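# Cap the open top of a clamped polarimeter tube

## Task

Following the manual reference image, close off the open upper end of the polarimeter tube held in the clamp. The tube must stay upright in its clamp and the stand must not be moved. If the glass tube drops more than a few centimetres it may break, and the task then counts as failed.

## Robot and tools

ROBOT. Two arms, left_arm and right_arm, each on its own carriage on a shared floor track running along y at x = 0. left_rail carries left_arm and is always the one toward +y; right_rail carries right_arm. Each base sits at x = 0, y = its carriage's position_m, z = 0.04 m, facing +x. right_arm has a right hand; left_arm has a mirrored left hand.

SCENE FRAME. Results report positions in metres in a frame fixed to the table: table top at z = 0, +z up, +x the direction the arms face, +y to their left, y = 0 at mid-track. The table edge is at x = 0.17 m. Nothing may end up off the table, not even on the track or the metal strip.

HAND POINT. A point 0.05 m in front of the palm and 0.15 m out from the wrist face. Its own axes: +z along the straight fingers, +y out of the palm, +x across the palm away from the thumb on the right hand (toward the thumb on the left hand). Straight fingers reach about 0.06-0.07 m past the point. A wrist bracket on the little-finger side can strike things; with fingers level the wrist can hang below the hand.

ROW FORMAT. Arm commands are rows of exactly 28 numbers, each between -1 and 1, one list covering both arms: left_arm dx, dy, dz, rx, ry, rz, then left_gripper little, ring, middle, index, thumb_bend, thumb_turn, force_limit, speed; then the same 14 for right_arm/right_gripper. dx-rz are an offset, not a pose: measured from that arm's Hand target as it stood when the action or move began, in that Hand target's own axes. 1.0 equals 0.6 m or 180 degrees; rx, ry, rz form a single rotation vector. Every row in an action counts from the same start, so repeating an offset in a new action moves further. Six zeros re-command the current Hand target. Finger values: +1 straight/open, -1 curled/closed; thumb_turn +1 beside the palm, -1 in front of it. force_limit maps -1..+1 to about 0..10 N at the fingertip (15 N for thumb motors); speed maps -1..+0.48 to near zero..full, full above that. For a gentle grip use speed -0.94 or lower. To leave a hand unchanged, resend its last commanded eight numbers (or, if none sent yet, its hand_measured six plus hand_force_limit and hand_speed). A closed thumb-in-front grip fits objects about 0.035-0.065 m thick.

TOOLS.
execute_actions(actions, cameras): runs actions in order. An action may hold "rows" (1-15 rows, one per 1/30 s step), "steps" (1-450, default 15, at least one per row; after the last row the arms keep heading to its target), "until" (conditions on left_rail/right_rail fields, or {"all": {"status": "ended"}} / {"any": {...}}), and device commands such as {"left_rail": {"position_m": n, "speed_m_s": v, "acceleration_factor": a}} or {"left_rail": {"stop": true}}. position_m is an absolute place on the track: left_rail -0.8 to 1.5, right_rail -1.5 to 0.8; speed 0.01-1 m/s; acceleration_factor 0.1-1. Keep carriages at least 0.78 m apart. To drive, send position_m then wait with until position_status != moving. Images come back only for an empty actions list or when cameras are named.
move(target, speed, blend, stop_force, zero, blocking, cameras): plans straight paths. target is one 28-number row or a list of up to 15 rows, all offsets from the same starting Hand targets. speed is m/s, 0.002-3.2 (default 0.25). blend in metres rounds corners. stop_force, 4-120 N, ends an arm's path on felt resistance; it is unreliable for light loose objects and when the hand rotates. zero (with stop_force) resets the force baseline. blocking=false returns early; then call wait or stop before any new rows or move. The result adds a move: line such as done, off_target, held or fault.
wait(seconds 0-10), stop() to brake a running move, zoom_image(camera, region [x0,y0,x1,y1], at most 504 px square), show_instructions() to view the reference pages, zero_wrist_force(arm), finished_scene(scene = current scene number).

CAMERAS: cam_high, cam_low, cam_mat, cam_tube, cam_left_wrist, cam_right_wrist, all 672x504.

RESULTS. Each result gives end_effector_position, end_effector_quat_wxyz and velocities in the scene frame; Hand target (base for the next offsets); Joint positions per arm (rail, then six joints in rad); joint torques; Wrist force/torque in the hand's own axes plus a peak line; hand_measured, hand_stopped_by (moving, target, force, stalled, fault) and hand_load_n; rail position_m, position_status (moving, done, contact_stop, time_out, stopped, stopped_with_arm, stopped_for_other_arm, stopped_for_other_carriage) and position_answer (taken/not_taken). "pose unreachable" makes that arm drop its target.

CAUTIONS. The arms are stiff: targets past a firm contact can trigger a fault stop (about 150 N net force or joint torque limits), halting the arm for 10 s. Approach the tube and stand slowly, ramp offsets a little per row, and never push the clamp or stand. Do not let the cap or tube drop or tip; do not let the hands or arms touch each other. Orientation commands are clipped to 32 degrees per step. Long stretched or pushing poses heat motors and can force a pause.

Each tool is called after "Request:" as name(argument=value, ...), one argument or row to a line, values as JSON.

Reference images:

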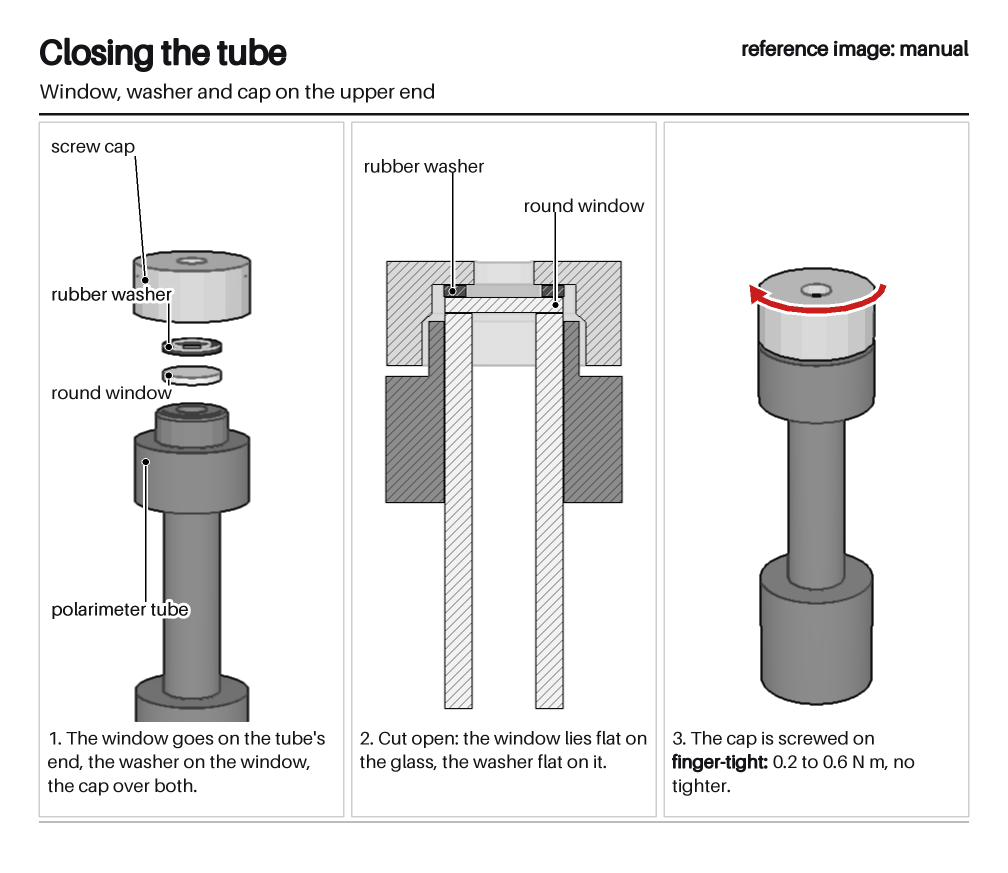

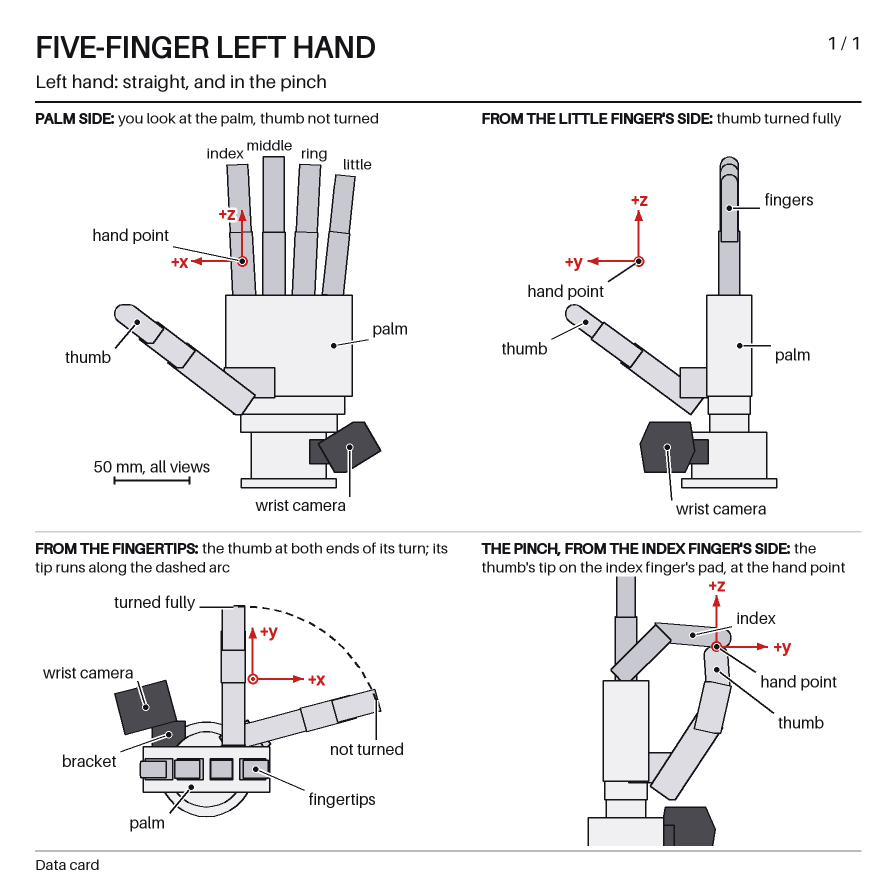

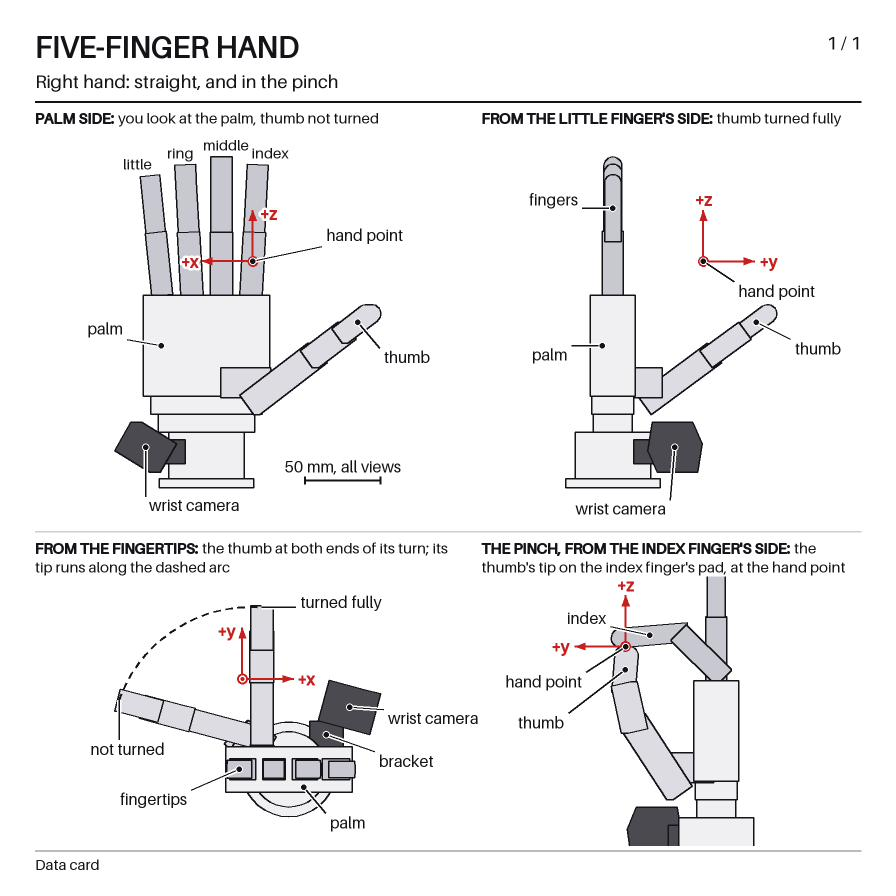

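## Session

Request:
execute_actions(
  actions=[],
)

Scene clock: 0.00 s.
left_arm: end_effector_position=(+0.3860, +1.3677, +0.6206) hand_measured=(+1.000, +1.000, +1.000, +1.000, +1.000, +1.000) hand_load_n=(+0.0, +0.0, +0.0, +0.0, +0.0, -0.5) hand_stopped_by=(target, target, target, target, target, target) hand_force_limit=0.00 hand_speed=-0.80 end_effector_quat_wxyz=(+0.000, +1.000, +0.000, +0.000) | right_arm: end_effector_position=(+0.3860, -0.7462, +0.6206) hand_measured=(+1.000, +1.000, +1.000, +1.000, +1.000, +1.000) hand_load_n=(+0.0, +0.0, +0.0, +0.0, -0.5, +0.0) hand_stopped_by=(target, target, target, target, target, target) hand_force_limit=0.00 hand_speed=-0.80 end_effector_quat_wxyz=(+0.000, +0.000, +1.000, +0.000)
Joint positions: left_arm=[1.349 -0.281 -1.782 1.662 1.69 1.571 1.29] | right_arm=[-0.885 -0.281 -1.782 1.662 1.69 1.571 -1.851]
Joint velocities: within noise
Joint torques (N m): no reading
Wrist force (N): no reading
Wrist torque (N m): no reading
Wrist force, peak (N): no reading
Hand target: left_arm +0.3860, +1.3677, +0.6206; +0.000, +1.000, +0.000, +0.000 | right_arm +0.3860, -0.7462, +0.6206; +0.000, +0.000, +1.000, +0.000
left_rail: position_m=1.349 position_status=done
right_rail: position_m=-0.885 position_status=done
camera_calibration:
cam_tube: T_world_to_cam=[[-0.982211, 0.187778, -0.00134006, 0.620286], [0.0247037, 0.122137, -0.992206, 0.180743], [-0.186151, -0.974588, -0.124603, 0.349346], [0, 0, 0, 1]] pos_world=[0.669817, 0.201917, 0.223695]
cam_left_wrist: T_world_to_cam=[[0.257488, 0.965507, -0.0386761, -1.39294], [0.811616, -0.194379, 0.550905, -0.396463], [0.524385, -0.173241, -0.833671, 0.665253], [0, 0, 0, 1]] pos_world=[0.331593, 1.38308, 0.719142]
cam_right_wrist: T_world_to_cam=[[-0.277316, 0.960539, -0.0214771, 0.838611], [0.843957, 0.254219, 0.472344, -0.427563], [0.459164, 0.112863, -0.881153, 0.56524], [0, 0, 0, 1]] pos_world=[0.333867, -0.760618, 0.718031]

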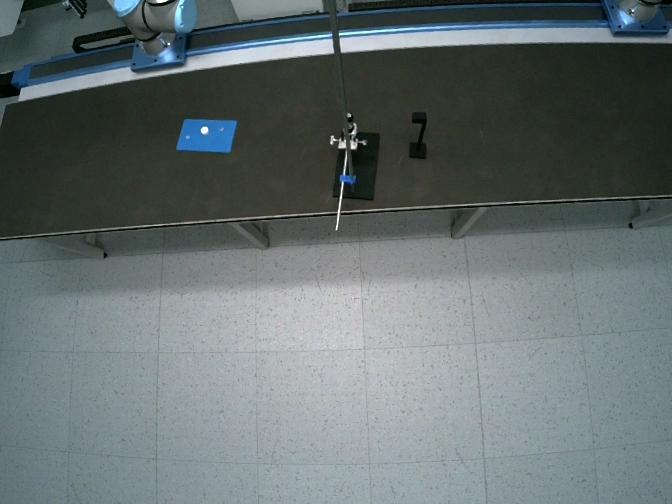

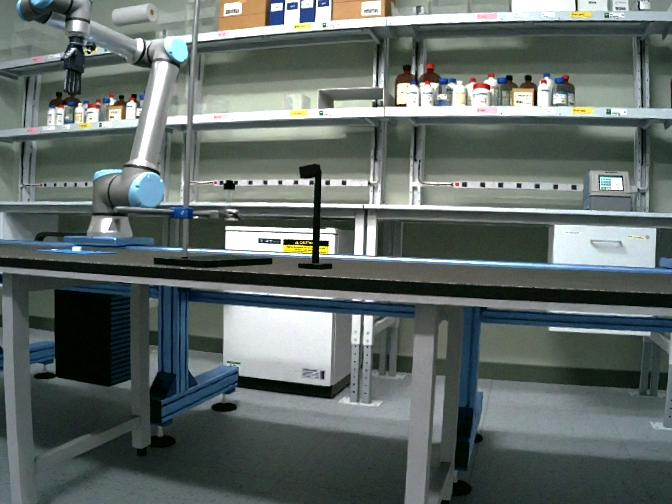

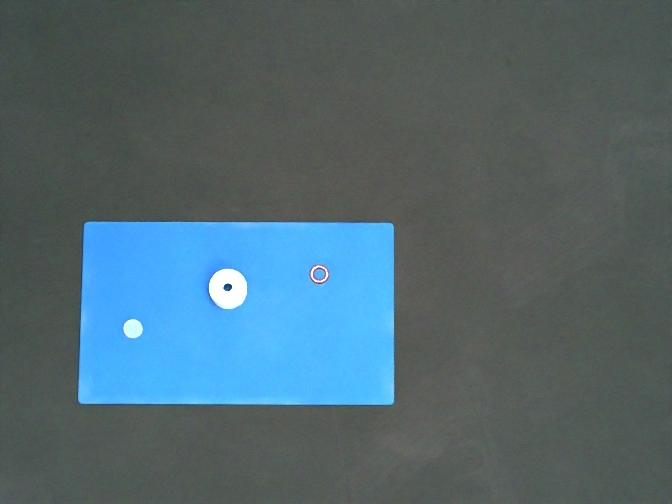

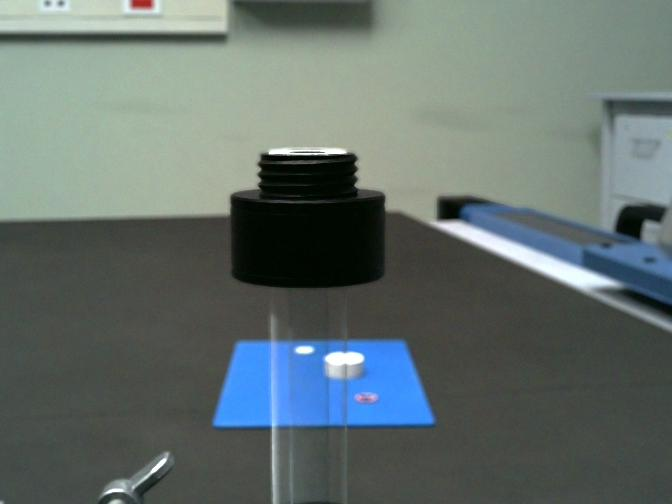

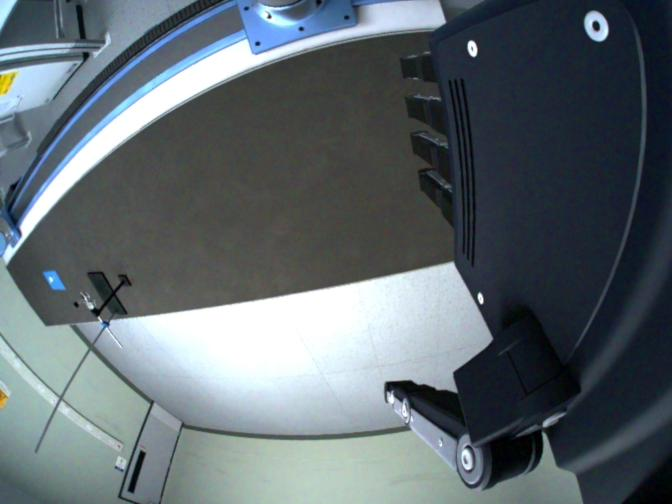

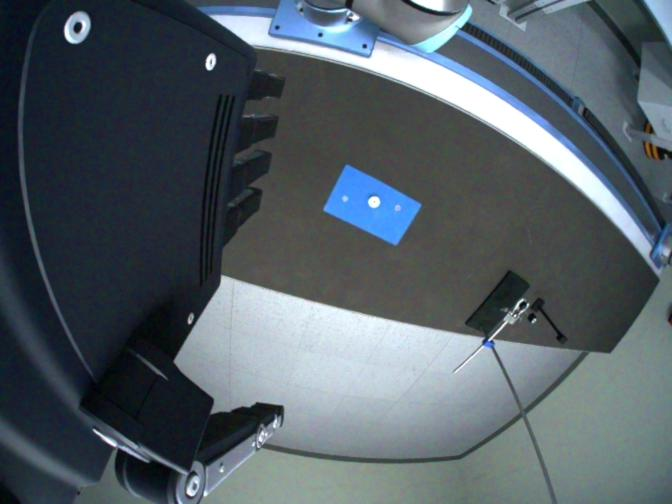

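Request:
execute_actions(
  actions=[
    {"right_rail":{"position_m":-0.93,"speed_m_s":0.35},"steps":60,"until":{"right_rail":{"position_status":["!=","moving"]}}},
  ],
)

Request:
move(
  target=[
    [0,0,0,0,0,0,1,1,1,1,1,1,0,-0.8,-0.08,0,0.5,0.251,-0.251,-0.453,-1,-1,-1,-0.126,0.166,-0.53,0,-0.3],
  ],
  speed=0.4,
  cameras=["cam_right_wrist"],
)

Scene clock: 87.67 s.
left_arm: end_effector_position=(+0.3860, +1.3677, +0.6206) hand_measured=(+1.000, +1.000, +1.000, +1.000, +1.000, +1.000) hand_load_n=(+0.0, +0.0, +0.0, +0.0, +0.0, +0.0) hand_stopped_by=(target, target, target, target, target, target) hand_force_limit=0.00 hand_speed=-0.80 end_effector_quat_wxyz=(+0.000, +1.000, +0.000, +0.000) | right_arm: end_effector_position=(+0.3860, -0.7909, +0.6206) hand_measured=(+1.000, +1.000, +1.000, +1.000, +1.000, +1.000) hand_load_n=(+0.0, +0.0, +0.0, +0.0, +0.0, +0.0) hand_stopped_by=(target, target, target, target, target, target) hand_force_limit=0.00 hand_speed=-0.80 end_effector_quat_wxyz=(+0.000, +0.000, +1.000, +0.000)
Joint positions: left_arm=[1.349 -0.281 -1.782 1.662 1.69 1.571 1.29] | right_arm=[-0.93 -0.281 -1.782 1.662 1.69 1.571 -1.851]
Joint torques (N m): left_arm=[0.7 -20.73 -37.2 4.36 -0.02 -0.06] | right_arm=[1.21 -18 -41.54 4.29 0.36 -0.01]
Wrist force (N): left_arm=[0.1 0.0 -0.2] | right_arm=[-0.5 -0.4 -0.2]
Wrist torque (N m): left_arm=[0.01 -0.03 0.00] | right_arm=[-0.04 0.09 -0.04]
Wrist force, peak (N): left_arm=[0.6 -0.3 -0.4] | right_arm=[0.0 -2.4 0.0]
Hand target: left_arm +0.3860, +1.3677, +0.6206; +0.000, +1.000, +0.000, +0.000 | right_arm +0.3860, -0.7909, +0.6206; +0.000, +0.000, +1.000, +0.000
left_rail: position_m=1.349 position_status=done
right_rail: position_m=-0.930 speed_m_s=0.35 position_status=done

Scene clock: 90.87 s.
left_arm: end_effector_position=(+0.3860, +1.3677, +0.6206) hand_measured=(+1.000, +1.000, +1.000, +1.000, +1.000, +1.000) hand_load_n=(+0.0, +0.5, +0.0, +0.0, +0.0, +0.0) hand_stopped_by=(target, target, target, target, target, target) hand_force_limit=0.00 hand_speed=-0.80 end_effector_quat_wxyz=(+0.000, +1.000, +0.000, +0.000) | right_arm: end_effector_position=(+0.4340, -0.7909, +0.3207) hand_measured=(-1.000, -1.000, -1.000, -0.126, +0.166, -0.530) hand_load_n=(+0.0, +0.0, +0.0, +0.0, +0.0, +0.0) hand_stopped_by=(target, target, target, target, target, target) hand_force_limit=0.00 hand_speed=-0.30 end_effector_quat_wxyz=(-0.343, +0.618, -0.619, +0.343)
Joint positions: left_arm=[1.349 -0.281 -1.782 1.662 1.69 1.571 1.29] | right_arm=[-0.93 -0.3 -2.064 2.324 0.32 1.318 -3.304]
Joint torques (N m): left_arm=[-0.1 -21.07 -38.26 4.38 0.13 0.05] | right_arm=[-13.91 -12.18 -34.7 -1.65 -2.95 -2.97]
Wrist force (N): left_arm=[0.3 -0.2 -0.2] | right_arm=[-0.9 0.7 -0.3]
Wrist torque (N m): left_arm=[-0.03 -0.04 0.02] | right_arm=[0.02 0.13 0.08]
Wrist force, peak (N): left_arm=[0.4 -0.5 -0.2] | right_arm=[-0.8 1.4 0.3]
Hand target: left_arm +0.3860, +1.3677, +0.6206; +0.000, +1.000, +0.000, +0.000 | right_arm +0.4340, -0.7909, +0.3206; -0.343, +0.619, -0.618, +0.343
Off the commanded pose: left_arm 0.000 m, 0 deg | right_arm 0.000 m, 0 deg.
left_rail: position_m=1.349 position_status=done
right_rail: position_m=-0.930 speed_m_s=0.35 position_status=done
move: done
camera_calibration:
cam_right_wrist: T_world_to_cam=[[-0.491148, -0.277362, -0.825738, 0.260143], [-0.535142, 0.844046, 0.0347907, 0.890261], [0.687311, 0.458974, -0.562979, 0.35659], [0, 0, 0, 1]] pos_world=[0.359096, -0.842933, 0.38459]
Images, in order (width x height): cam_right_wrist 672x504.

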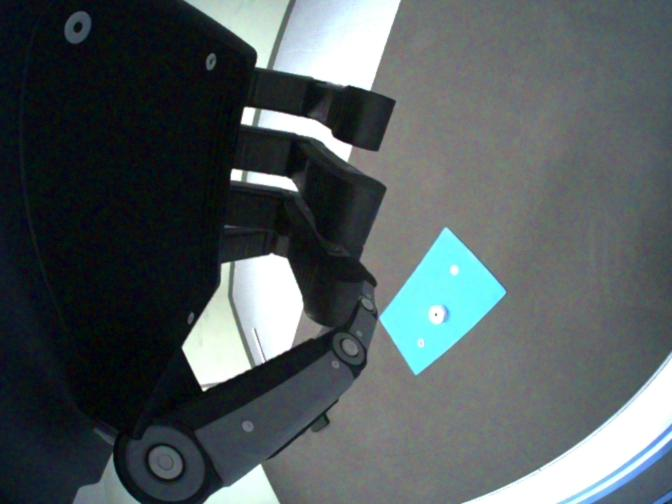

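Request:
zoom_image(
  camera="cam_right_wrist",
  region=[370, 220, 520, 385],
)

Scaled by 3.055 from the camera's 672x504 image, which has a finer 960x720 frame.

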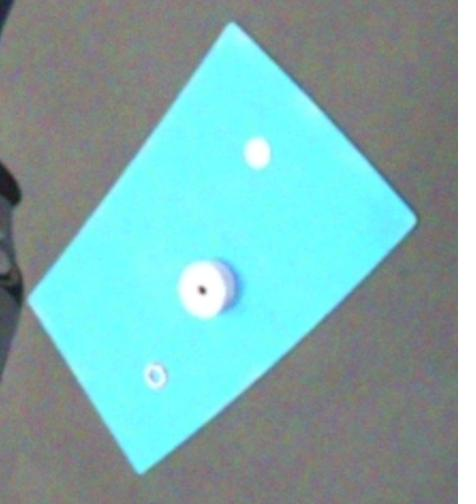

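Request:
move(
  target=[
    [0,0,0,0,0,0,1,1,1,1,1,1,0,-0.8,-0.1882,0.2623,0.3369,0.0914,-0.1809,-0.0787,-1,-1,-1,-0.126,0.166,-0.53,0,-0.3],
  ],
  speed=0.3,
  cameras=["cam_right_wrist", "cam_mat"],
)

Request:
zoom_image(
  camera="cam_right_wrist",
  region=[280, 200, 500, 400],
)

Request:
zoom_image(
  camera="cam_mat",
  region=[40, 200, 240, 420],
)

Scene clock: 131.33 s.
left_arm: end_effector_position=(+0.3860, +1.3677, +0.6206) hand_measured=(+1.000, +1.000, +1.000, +1.000, +1.000, +1.000) hand_load_n=(+0.0, +0.0, +0.0, +0.0, +0.0, +0.0) hand_stopped_by=(target, target, target, target, target, target) hand_force_limit=0.00 hand_speed=-0.80 end_effector_quat_wxyz=(+0.000, +1.000, +0.000, +0.000) | right_arm: end_effector_position=(+0.5219, -0.6780, +0.0801) hand_measured=(-1.000, -1.000, -1.000, -0.126, +0.166, -0.530) hand_load_n=(+0.0, +0.0, +0.0, +0.0, +0.0, +0.0) hand_stopped_by=(target, target, target, target, target, target) hand_force_limit=0.00 hand_speed=-0.30 end_effector_quat_wxyz=(-0.541, +0.705, -0.364, +0.279)
Joint positions: left_arm=[1.349 -0.281 -1.782 1.662 1.69 1.571 1.29] | right_arm=[-0.93 -0.269 -1.419 2.516 -0.695 0.725 -3.449]
Joint torques (N m): left_arm=[-0.53 -18.79 -38.17 4.52 -0.03 0.49] | right_arm=[14.45 -12.26 -30.19 -1.86 3.59 2.65]
Wrist force (N): left_arm=[0.2 0.2 0.1] | right_arm=[-0.5 1.3 -0.5]
Wrist torque (N m): left_arm=[0.02 -0.02 0.01] | right_arm=[0.06 0.06 -0.13]
Wrist force, peak (N): left_arm=[0.3 -0.4 0.4] | right_arm=[-0.9 1.4 -0.7]
Hand target: left_arm +0.3860, +1.3677, +0.6206; +0.000, +1.000, +0.000, +0.000 | right_arm +0.5219, -0.6780, +0.0800; -0.541, +0.705, -0.364, +0.279
Off the commanded pose: left_arm 0.000 m, 0 deg | right_arm 0.000 m, 0 deg.
left_rail: position_m=1.349 position_status=done
right_rail: position_m=-0.930 speed_m_s=0.35 position_status=done
move: done
camera_calibration:
cam_right_wrist: T_world_to_cam=[[-0.0254925, -0.358241, -0.933281, -0.153291], [-0.914403, 0.385648, -0.123055, 0.750197], [0.404001, 0.850258, -0.337408, 0.50408], [0, 0, 0, 1]] pos_world=[0.478426, -0.772825, 0.119333]
Images, in order (width x height): cam_mat 672x504, cam_right_wrist 672x504.

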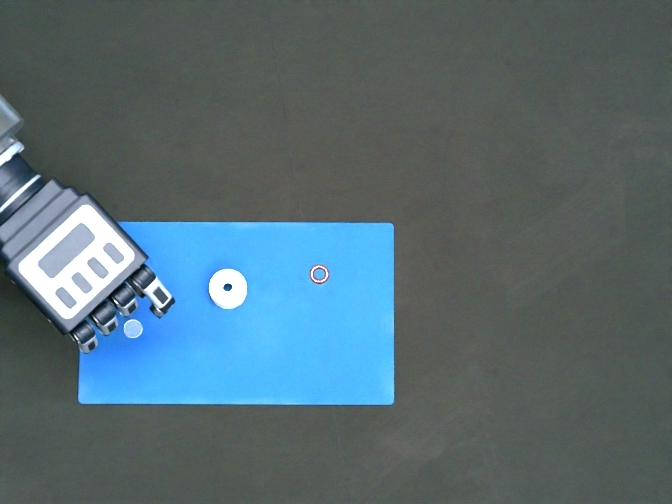

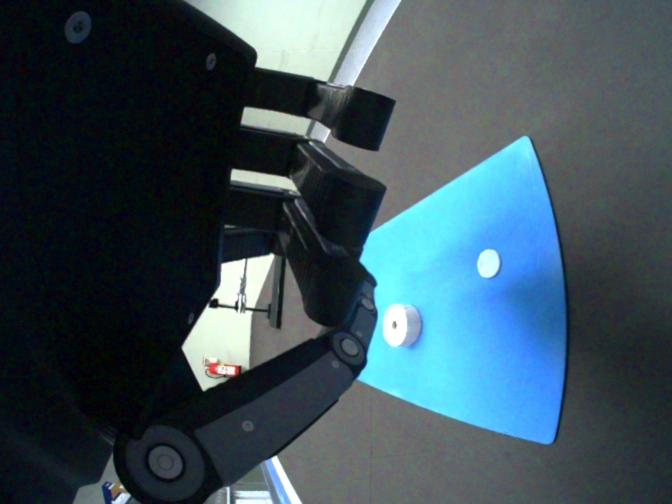

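Scaled by 2.291 from the camera's 672x504 image, which has a finer 960x720 frame.

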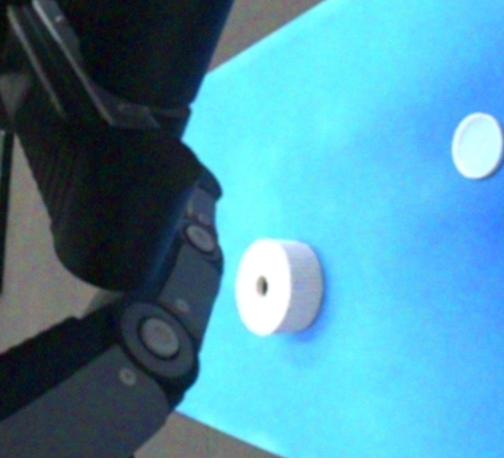

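Scaled by 2.291 from the camera's 672x504 image, which has a finer 960x720 frame.

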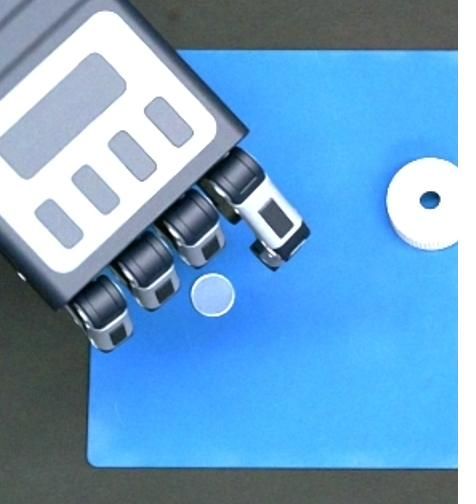

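Request:
execute_actions(
  actions=[],
  cameras=["cam_mat", "cam_right_wrist"],
)

Request:
zoom_image(
  camera="cam_mat",
  region=[40, 180, 240, 420],
)

Scene clock: 167.57 s.
left_arm: end_effector_position=(+0.3860, +1.3677, +0.6206) hand_measured=(+1.000, +1.000, +1.000, +1.000, +1.000, +1.000) hand_load_n=(+0.0, +0.0, +0.0, +0.0, +0.0, +0.0) hand_stopped_by=(target, target, target, target, target, target) hand_force_limit=0.00 hand_speed=-0.80 end_effector_quat_wxyz=(+0.000, +1.000, +0.000, +0.000) | right_arm: end_effector_position=(+0.5219, -0.6780, +0.0800) hand_measured=(-1.000, -1.000, -1.000, -0.126, +0.166, -0.530) hand_load_n=(+0.0, +0.0, +0.0, +0.0, +0.0, +0.0) hand_stopped_by=(target, target, target, target, target, target) hand_force_limit=0.00 hand_speed=-0.30 end_effector_quat_wxyz=(-0.541, +0.705, -0.364, +0.279)
Joint positions: left_arm=[1.349 -0.281 -1.782 1.662 1.69 1.571 1.29] | right_arm=[-0.93 -0.269 -1.418 2.515 -0.696 0.725 -3.449]
Joint velocities: within noise
Joint torques (N m): left_arm=[-2.87 -21.34 -37.82 4.49 0.07 0.2] | right_arm=[17.03 -12.01 -30.52 -1.9 3.41 1.98]
Wrist force (N): left_arm=[0.3 -0.4 0.0] | right_arm=[-0.5 0.7 -0.6]
Wrist torque (N m): left_arm=[-0.08 -0.04 0.03] | right_arm=[-0.01 0.07 -0.13]
Wrist force, peak (N): left_arm=[0.4 -0.6 0.0] | right_arm=[-0.8 0.8 -1.2]
Hand target: left_arm +0.3860, +1.3677, +0.6206; +0.000, +1.000, +0.000, +0.000 | right_arm +0.5219, -0.6780, +0.0800; -0.541, +0.705, -0.364, +0.279
Off the commanded pose: left_arm 0.000 m, 0 deg | right_arm 0.000 m, 0 deg.
left_rail: position_m=1.349 position_status=done
right_rail: position_m=-0.930 speed_m_s=0.35 position_status=done
camera_calibration:
cam_right_wrist: T_world_to_cam=[[-0.0254925, -0.358241, -0.933281, -0.153346], [-0.914403, 0.385648, -0.123055, 0.750237], [0.404001, 0.850258, -0.337408, 0.503921], [0, 0, 0, 1]] pos_world=[0.478526, -0.772725, 0.119233]
Images, in order (width x height): cam_mat 672x504, cam_right_wrist 672x504.

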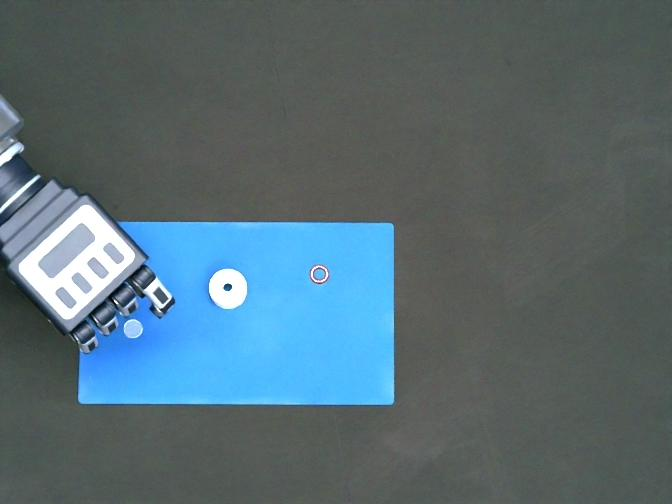

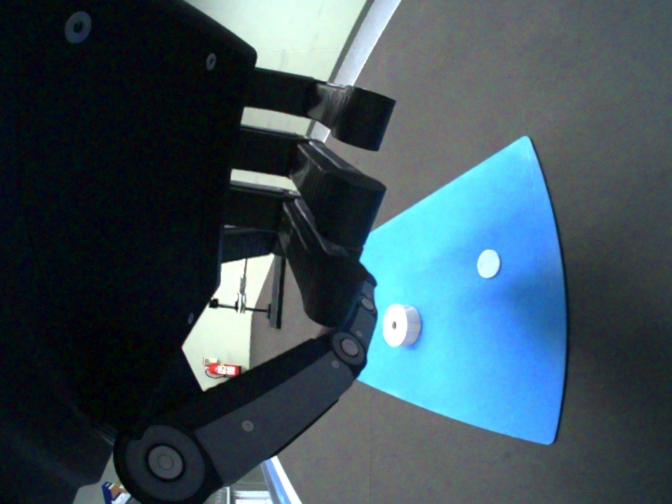

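Scaled by 2.100 from the camera's 672x504 image, which has a finer 960x720 frame.

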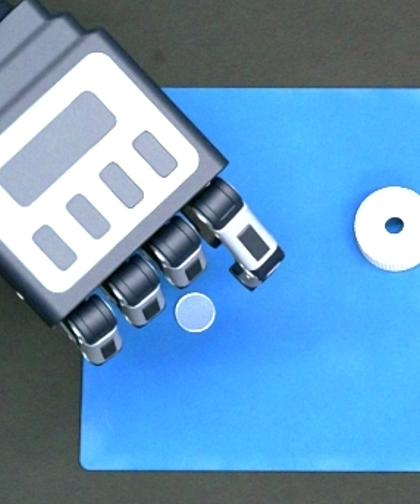

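Request:
move(
  target=[0,0,0,0,0,0,1,1,1,1,1,1,0,-0.8,-0.0207,0.0832,0.0115,0,0,0,-1,-1,-1,-0.126,0.166,-0.53,0,-0.3],
  speed=0.15,
  cameras=["cam_mat", "cam_right_wrist"],
)

Request:
zoom_image(
  camera="cam_mat",
  region=[80, 250, 200, 370],
)

Request:
zoom_image(
  camera="cam_right_wrist",
  region=[330, 160, 580, 410],
)

Scene clock: 204.97 s.
left_arm: end_effector_position=(+0.3860, +1.3677, +0.6206) hand_measured=(+1.000, +1.000, +1.000, +1.000, +1.000, +1.000) hand_load_n=(+0.0, +0.0, +0.0, +0.0, +0.0, +0.0) hand_stopped_by=(target, target, target, target, target, target) hand_force_limit=0.00 hand_speed=-0.80 end_effector_quat_wxyz=(+0.000, +1.000, +0.000, +0.000) | right_arm: end_effector_position=(+0.5096, -0.6715, +0.0301) hand_measured=(-1.000, -1.000, -1.000, -0.126, +0.166, -0.530) hand_load_n=(+0.0, +0.0, +0.0, +0.0, +0.0, +0.0) hand_stopped_by=(target, target, target, target, target, target) hand_force_limit=0.00 hand_speed=-0.30 end_effector_quat_wxyz=(-0.541, +0.705, -0.364, +0.279)
Joint positions: left_arm=[1.349 -0.281 -1.782 1.662 1.69 1.571 1.29] | right_arm=[-0.93 -0.258 -1.301 2.555 -0.857 0.735 -3.443]
Joint torques (N m): left_arm=[1.01 -20.09 -37.61 4.75 -0.14 -0.14] | right_arm=[14.24 -16.58 -4.44 -2.11 3.11 2.62]
Wrist force (N): left_arm=[-0.1 0.0 0.2] | right_arm=[-0.8 0.6 -0.7]
Wrist torque (N m): left_arm=[-0.01 0.02 0.00] | right_arm=[-0.05 0.10 -0.16]
Wrist force, peak (N): left_arm=[0.6 -0.4 -0.2] | right_arm=[-1.2 0.3 -1.3]
Hand target: left_arm +0.3860, +1.3677, +0.6206; +0.000, +1.000, +0.000, +0.000 | right_arm +0.5096, -0.6715, +0.0300; -0.541, +0.705, -0.364, +0.279
Off the commanded pose: left_arm 0.000 m, 0 deg | right_arm 0.000 m, 0 deg.
left_rail: position_m=1.349 position_status=done
right_rail: position_m=-0.930 speed_m_s=0.35 position_status=done
move: done
camera_calibration:
cam_right_wrist: T_world_to_cam=[[-0.0254925, -0.358241, -0.933281, -0.197937], [-0.914403, 0.385648, -0.123055, 0.730382], [0.404001, 0.850258, -0.337408, 0.486612], [0, 0, 0, 1]] pos_world=[0.466226, -0.766325, 0.0693328]
Images, in order (width x height): cam_mat 672x504, cam_right_wrist 672x504.

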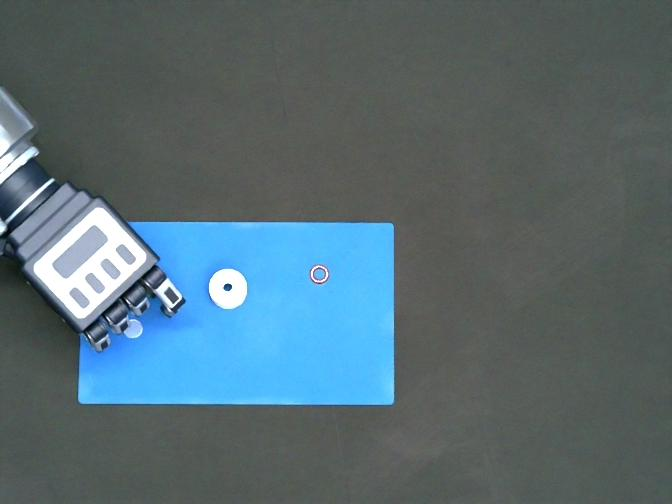

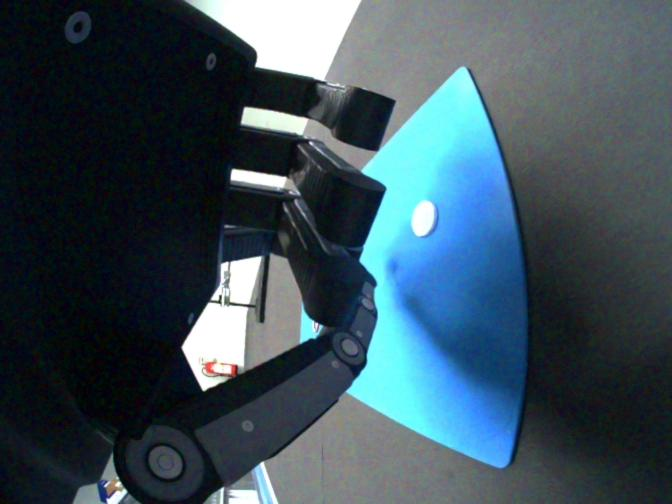

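Scaled by 4.200 from the camera's 672x504 image, which has a finer 960x720 frame.

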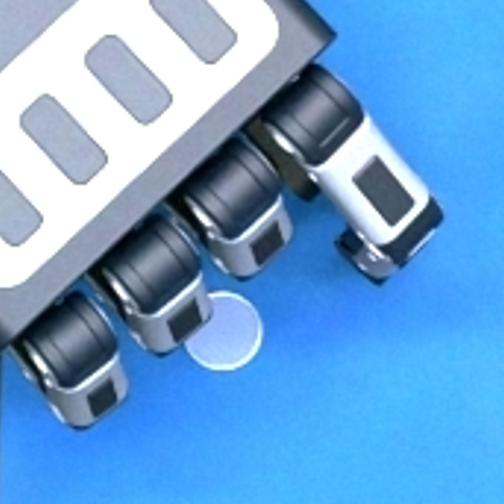

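Scaled by 2.016 from the camera's 672x504 image, which has a finer 960x720 frame.

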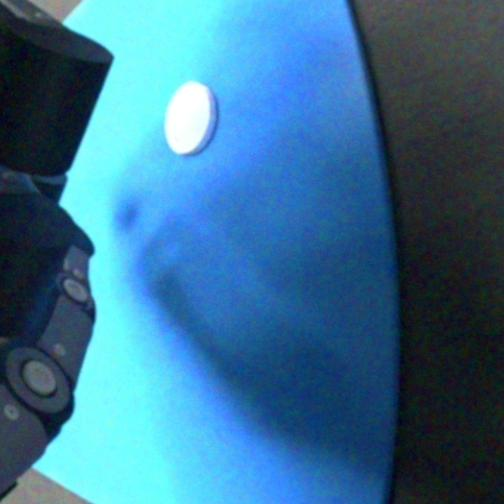

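Request:
move(
  target=[0,0,0,0,0,0,1,1,1,1,1,1,0,-0.8,0.0001,0.0284,0.0033,0,0,0,-1,-1,-1,-0.126,0.166,-0.53,0,-0.3],
  speed=0.04,
  stop_force=5,
  cameras=["cam_mat", "cam_right_wrist"],
)

Request:
zoom_image(
  camera="cam_mat",
  region=[80, 250, 200, 370],
)

Request:
zoom_image(
  camera="cam_right_wrist",
  region=[330, 120, 530, 320],
)

Scene clock: 243.73 s.
left_arm: end_effector_position=(+0.3860, +1.3677, +0.6206) hand_measured=(+1.000, +1.000, +1.000, +1.000, +1.000, +1.000) hand_load_n=(+0.0, +0.0, +0.0, +0.0, +0.0, +0.0) hand_stopped_by=(target, target, target, target, target, target) hand_force_limit=0.00 hand_speed=-0.80 end_effector_quat_wxyz=(+0.000, +1.000, +0.000, +0.000) | right_arm: end_effector_position=(+0.5077, -0.6730, +0.0137) hand_measured=(-1.000, -1.000, -1.000, -0.126, +0.166, -0.530) hand_load_n=(+0.0, +0.0, +0.0, +0.0, -1.0, +0.5) hand_stopped_by=(target, target, target, target, target, target) hand_force_limit=0.00 hand_speed=-0.30 end_effector_quat_wxyz=(-0.541, +0.705, -0.364, +0.279)
Joint positions: left_arm=[1.349 -0.281 -1.782 1.662 1.69 1.571 1.29] | right_arm=[-0.93 -0.265 -1.256 2.562 -0.907 0.729 -3.447]
Joint torques (N m): left_arm=[-0.98 -25.2 -37.62 4.56 0.14 0.49] | right_arm=[6.22 -45.78 -13.14 3.93 2.95 -2.15]
Wrist force (N): left_arm=[0.2 -0.3 -0.3] | right_arm=[-0.3 -5.3 -2.5]
Wrist torque (N m): left_arm=[-0.04 -0.03 0.02] | right_arm=[-0.02 0.00 0.10]
Wrist force, peak (N): left_arm=[0.1 -0.6 -0.1] | right_arm=[-0.6 -8.3 -3.8]
Hand target: left_arm +0.3860, +1.3677, +0.6206; +0.000, +1.000, +0.000, +0.000 | right_arm +0.5077, -0.6729, +0.0137; -0.541, +0.705, -0.364, +0.279 (not the last commanded pose)
Off the commanded pose: left_arm 0.000 m, 0 deg | right_arm 0.001 m, 0 deg.
left_rail: position_m=1.349 position_status=done
right_rail: position_m=-0.930 speed_m_s=0.35 position_status=done
move: contact (right_arm)
camera_calibration:
cam_right_wrist: T_world_to_cam=[[-0.0255294, -0.358322, -0.933249, -0.213935], [-0.914408, 0.385637, -0.123051, 0.727056], [0.403987, 0.850229, -0.337497, 0.483032], [0, 0, 0, 1]] pos_world=[0.464226, -0.767725, 0.0528328]
Images, in order (width x height): cam_mat 672x504, cam_right_wrist 672x504.

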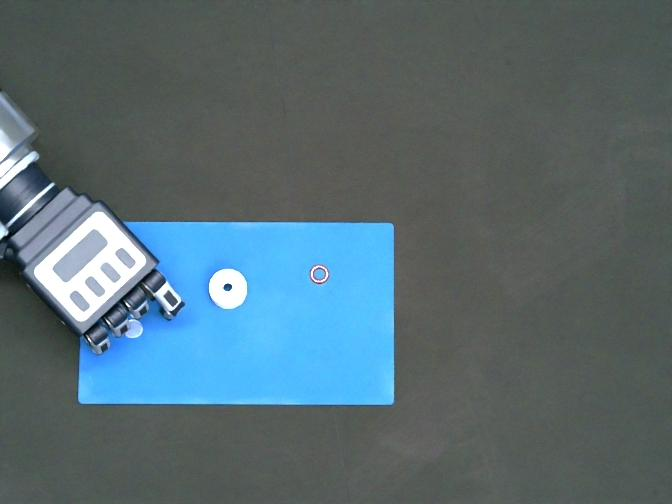

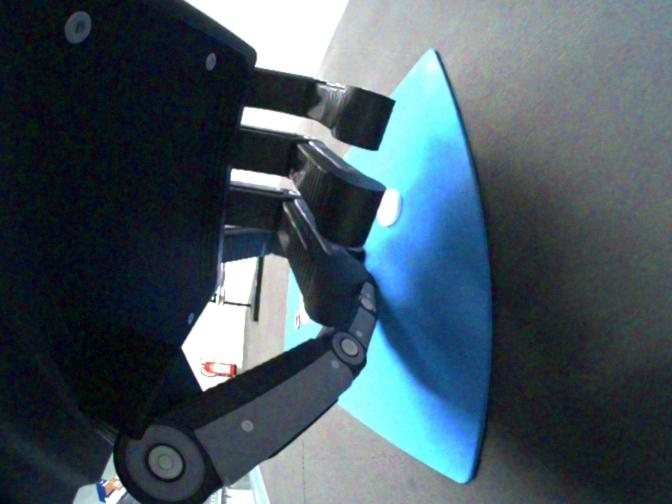

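Scaled by 4.200 from the camera's 672x504 image, which has a finer 960x720 frame.

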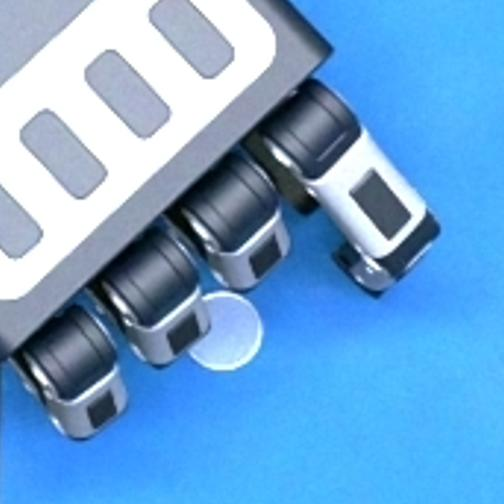

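Scaled by 2.520 from the camera's 672x504 image, which has a finer 960x720 frame.

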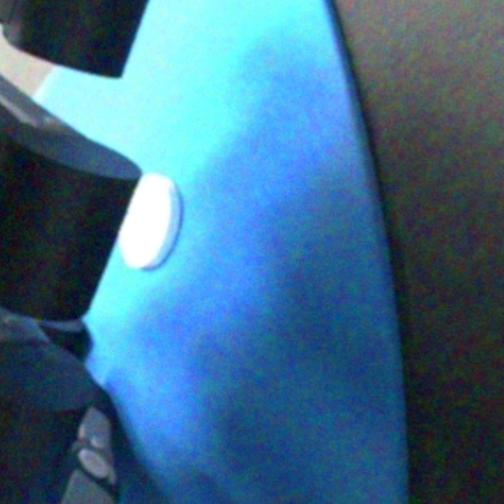

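Request:
move(
  target=[
    [0,0,0,0,0,0,1,1,1,1,1,1,0,-0.8,0,-0.0010,-0.0003,0,0,0,-1,-1,-1,-0.126,0.166,-0.53,0,-0.3],
    [0,0,0,0,0,0,1,1,1,1,1,1,0,-0.8,0.0217,-0.0010,-0.0003,0,0,0,-1,-1,-1,-0.126,0.166,-0.53,0,-0.3],
  ],
  speed=0.04,
  cameras=["cam_mat", "cam_right_wrist"],
)

Request:
zoom_image(
  camera="cam_mat",
  region=[80, 250, 200, 370],
)

Scene clock: 264.93 s.
left_arm: end_effector_position=(+0.3860, +1.3677, +0.6206) hand_measured=(+1.000, +1.000, +1.000, +1.000, +1.000, +1.000) hand_load_n=(+0.0, +0.0, +0.0, +0.0, +0.0, +0.0) hand_stopped_by=(target, target, target, target, target, target) hand_force_limit=0.00 hand_speed=-0.80 end_effector_quat_wxyz=(+0.000, +1.000, +0.000, +0.000) | right_arm: end_effector_position=(+0.5151, -0.6834, +0.0143) hand_measured=(-1.000, -1.000, -1.000, -0.126, +0.166, -0.530) hand_load_n=(+0.0, +0.0, +0.0, +0.0, +0.0, +0.0) hand_stopped_by=(target, target, target, target, target, target) hand_force_limit=0.00 hand_speed=-0.30 end_effector_quat_wxyz=(-0.541, +0.705, -0.364, +0.279) end_effector_velocity=(+0.001, -0.001, +0.001) end_effector_angular_velocity=(+0.001, -0.002, +0.001)
Joint positions: left_arm=[1.349 -0.281 -1.782 1.662 1.69 1.571 1.29] | right_arm=[-0.93 -0.292 -1.251 2.551 -0.888 0.704 -3.463]
Joint velocities: left_arm=[within noise] | right_arm=[0 -0.003 -0.001 -0.002 0.002 -0.005 -0.001]
Joint torques (N m): left_arm=[-0.4 -21.46 -38.09 4.62 0.26 -0.04] | right_arm=[-11.63 -17.88 -20.87 3.85 -4.02 -2.73]
Wrist force (N): left_arm=[0.5 -0.2 0.1] | right_arm=[-0.6 0.3 -0.9]
Wrist torque (N m): left_arm=[-0.05 -0.07 0.03] | right_arm=[-0.05 0.06 0.09]
Wrist force, peak (N): left_arm=[0.6 -0.3 0.0] | right_arm=[-0.9 -6.1 -2.5]
Hand target: left_arm +0.3860, +1.3677, +0.6206; +0.000, +1.000, +0.000, +0.000 | right_arm +0.5152, -0.6836, +0.0143; -0.541, +0.705, -0.364, +0.279
Off the commanded pose: left_arm 0.000 m, 0 deg | right_arm 0.000 m, 0 deg.
left_rail: position_m=1.349 position_status=done
right_rail: position_m=-0.930 speed_m_s=0.35 position_status=done
move: done
camera_calibration:
cam_right_wrist: T_world_to_cam=[[-0.0254925, -0.358241, -0.933281, -0.216808], [-0.914403, 0.385648, -0.123055, 0.737964], [0.404001, 0.850258, -0.337408, 0.489218], [0, 0, 0, 1]] pos_world=[0.471626, -0.778225, 0.0535328]
Images, in order (width x height): cam_mat 672x504, cam_right_wrist 672x504.

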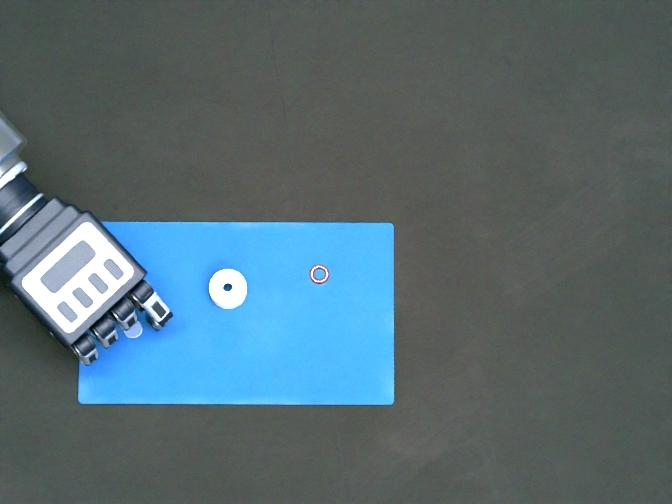

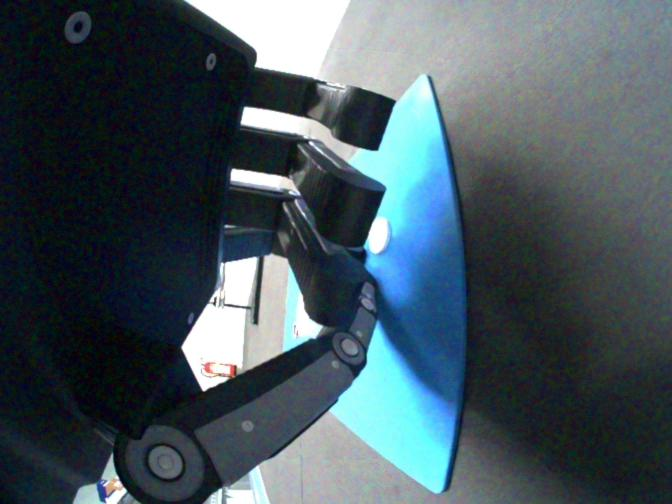

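Scaled by 4.200 from the camera's 672x504 image, which has a finer 960x720 frame.

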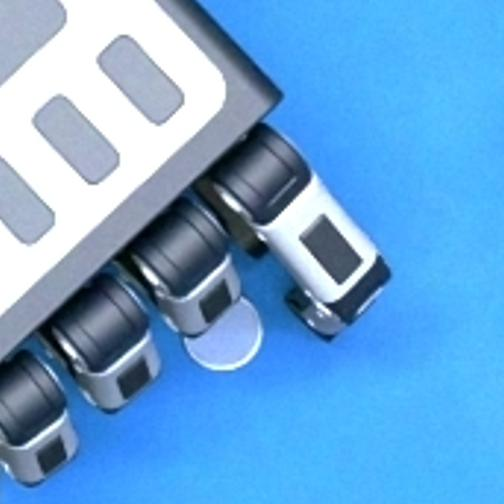

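Request:
move(
  target=[
    [0,0,0,0,0,0,1,1,1,1,1,1,0,-0.8,0.0083,0,0,0,0,0,-1,-1,-1,-0.126,0.166,-0.53,0,-0.3],
    [0,0,0,0,0,0,1,1,1,1,1,1,0,-0.8,0.0852,-0.0042,0.0158,0,0,0,-1,-1,-1,-0.126,0.166,-0.53,0,-0.3],
  ],
  speed=0.03,
  blend=0.003,
  cameras=["cam_mat", "cam_right_wrist"],
)

Request:
zoom_image(
  camera="cam_mat",
  region=[50, 300, 170, 420],
)

Scene clock: 282.57 s.
left_arm: end_effector_position=(+0.3860, +1.3677, +0.6206) hand_measured=(+1.000, +1.000, +1.000, +1.000, +1.000, +1.000) hand_load_n=(+0.0, +0.0, +0.0, +0.0, +0.0, +0.0) hand_stopped_by=(target, target, target, target, target, target) hand_force_limit=0.00 hand_speed=-0.80 end_effector_quat_wxyz=(+0.000, +1.000, +0.000, +0.000) | right_arm: end_effector_position=(+0.5526, -0.7194, +0.0143) hand_measured=(-1.000, -1.000, -1.000, -0.126, +0.166, -0.530) hand_load_n=(+0.0, +0.0, +0.0, +0.0, +0.0, +0.5) hand_stopped_by=(target, target, target, target, target, target) hand_force_limit=0.00 hand_speed=-0.30 end_effector_quat_wxyz=(-0.541, +0.705, -0.364, +0.279)
Joint positions: left_arm=[1.349 -0.281 -1.782 1.662 1.69 1.571 1.29] | right_arm=[-0.93 -0.362 -1.215 2.481 -0.818 0.64 -3.51]
Joint torques (N m): left_arm=[2.11 -21.24 -38.4 4.83 -0.01 0.32] | right_arm=[-16.01 -22.56 -23.46 3.71 -3.84 -2.88]
Wrist force (N): left_arm=[0.0 0.3 -0.3] | right_arm=[-1.3 0.1 -0.9]
Wrist torque (N m): left_arm=[0.06 -0.01 -0.01] | right_arm=[-0.05 0.17 0.06]
Wrist force, peak (N): left_arm=[0.5 -0.4 0.2] | right_arm=[-3.8 -8.5 -6.1]
Hand target: left_arm +0.3860, +1.3677, +0.6206; +0.000, +1.000, +0.000, +0.000 | right_arm +0.5528, -0.7196, +0.0143; -0.541, +0.705, -0.364, +0.279
Off the commanded pose: left_arm 0.000 m, 0 deg | right_arm 0.000 m, 0 deg.
left_rail: position_m=1.349 position_status=done
right_rail: position_m=-0.930 speed_m_s=0.35 position_status=done
move: done; blend cut to 0.0025 m at target 1
camera_calibration:
cam_right_wrist: T_world_to_cam=[[-0.0254925, -0.358241, -0.933281, -0.228747], [-0.914403, 0.385648, -0.123055, 0.786229], [0.404001, 0.850258, -0.337408, 0.504637], [0, 0, 0, 1]] pos_world=[0.509226, -0.814225, 0.0535328]
Images, in order (width x height): cam_mat 672x504, cam_right_wrist 672x504.

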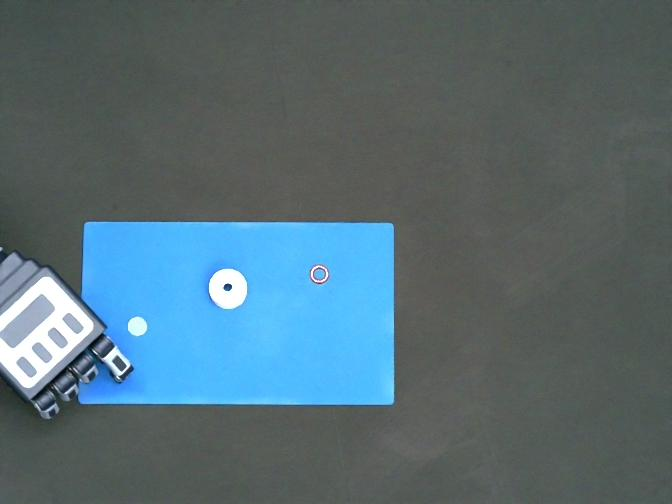

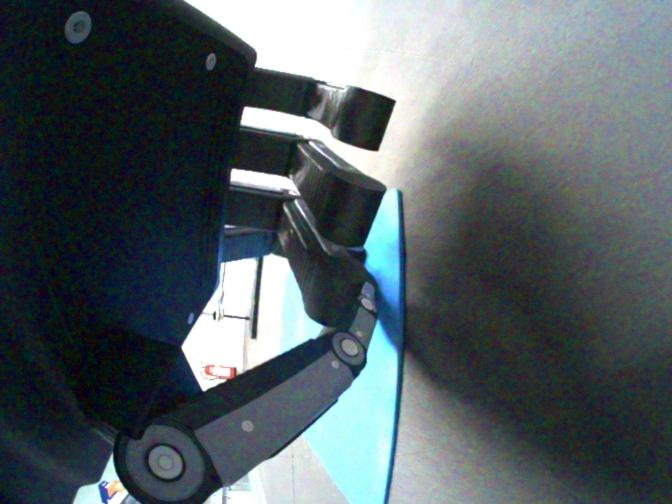

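Scaled by 4.200 from the camera's 672x504 image, which has a finer 960x720 frame.

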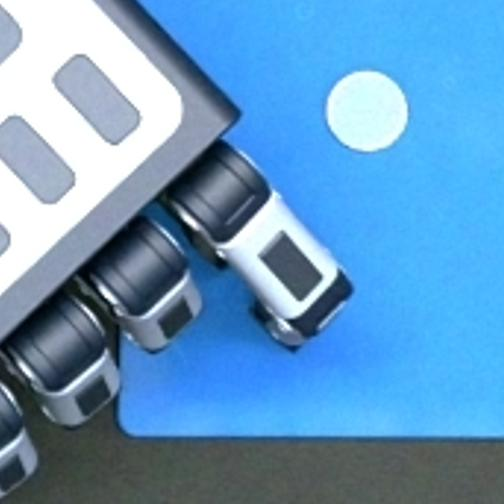

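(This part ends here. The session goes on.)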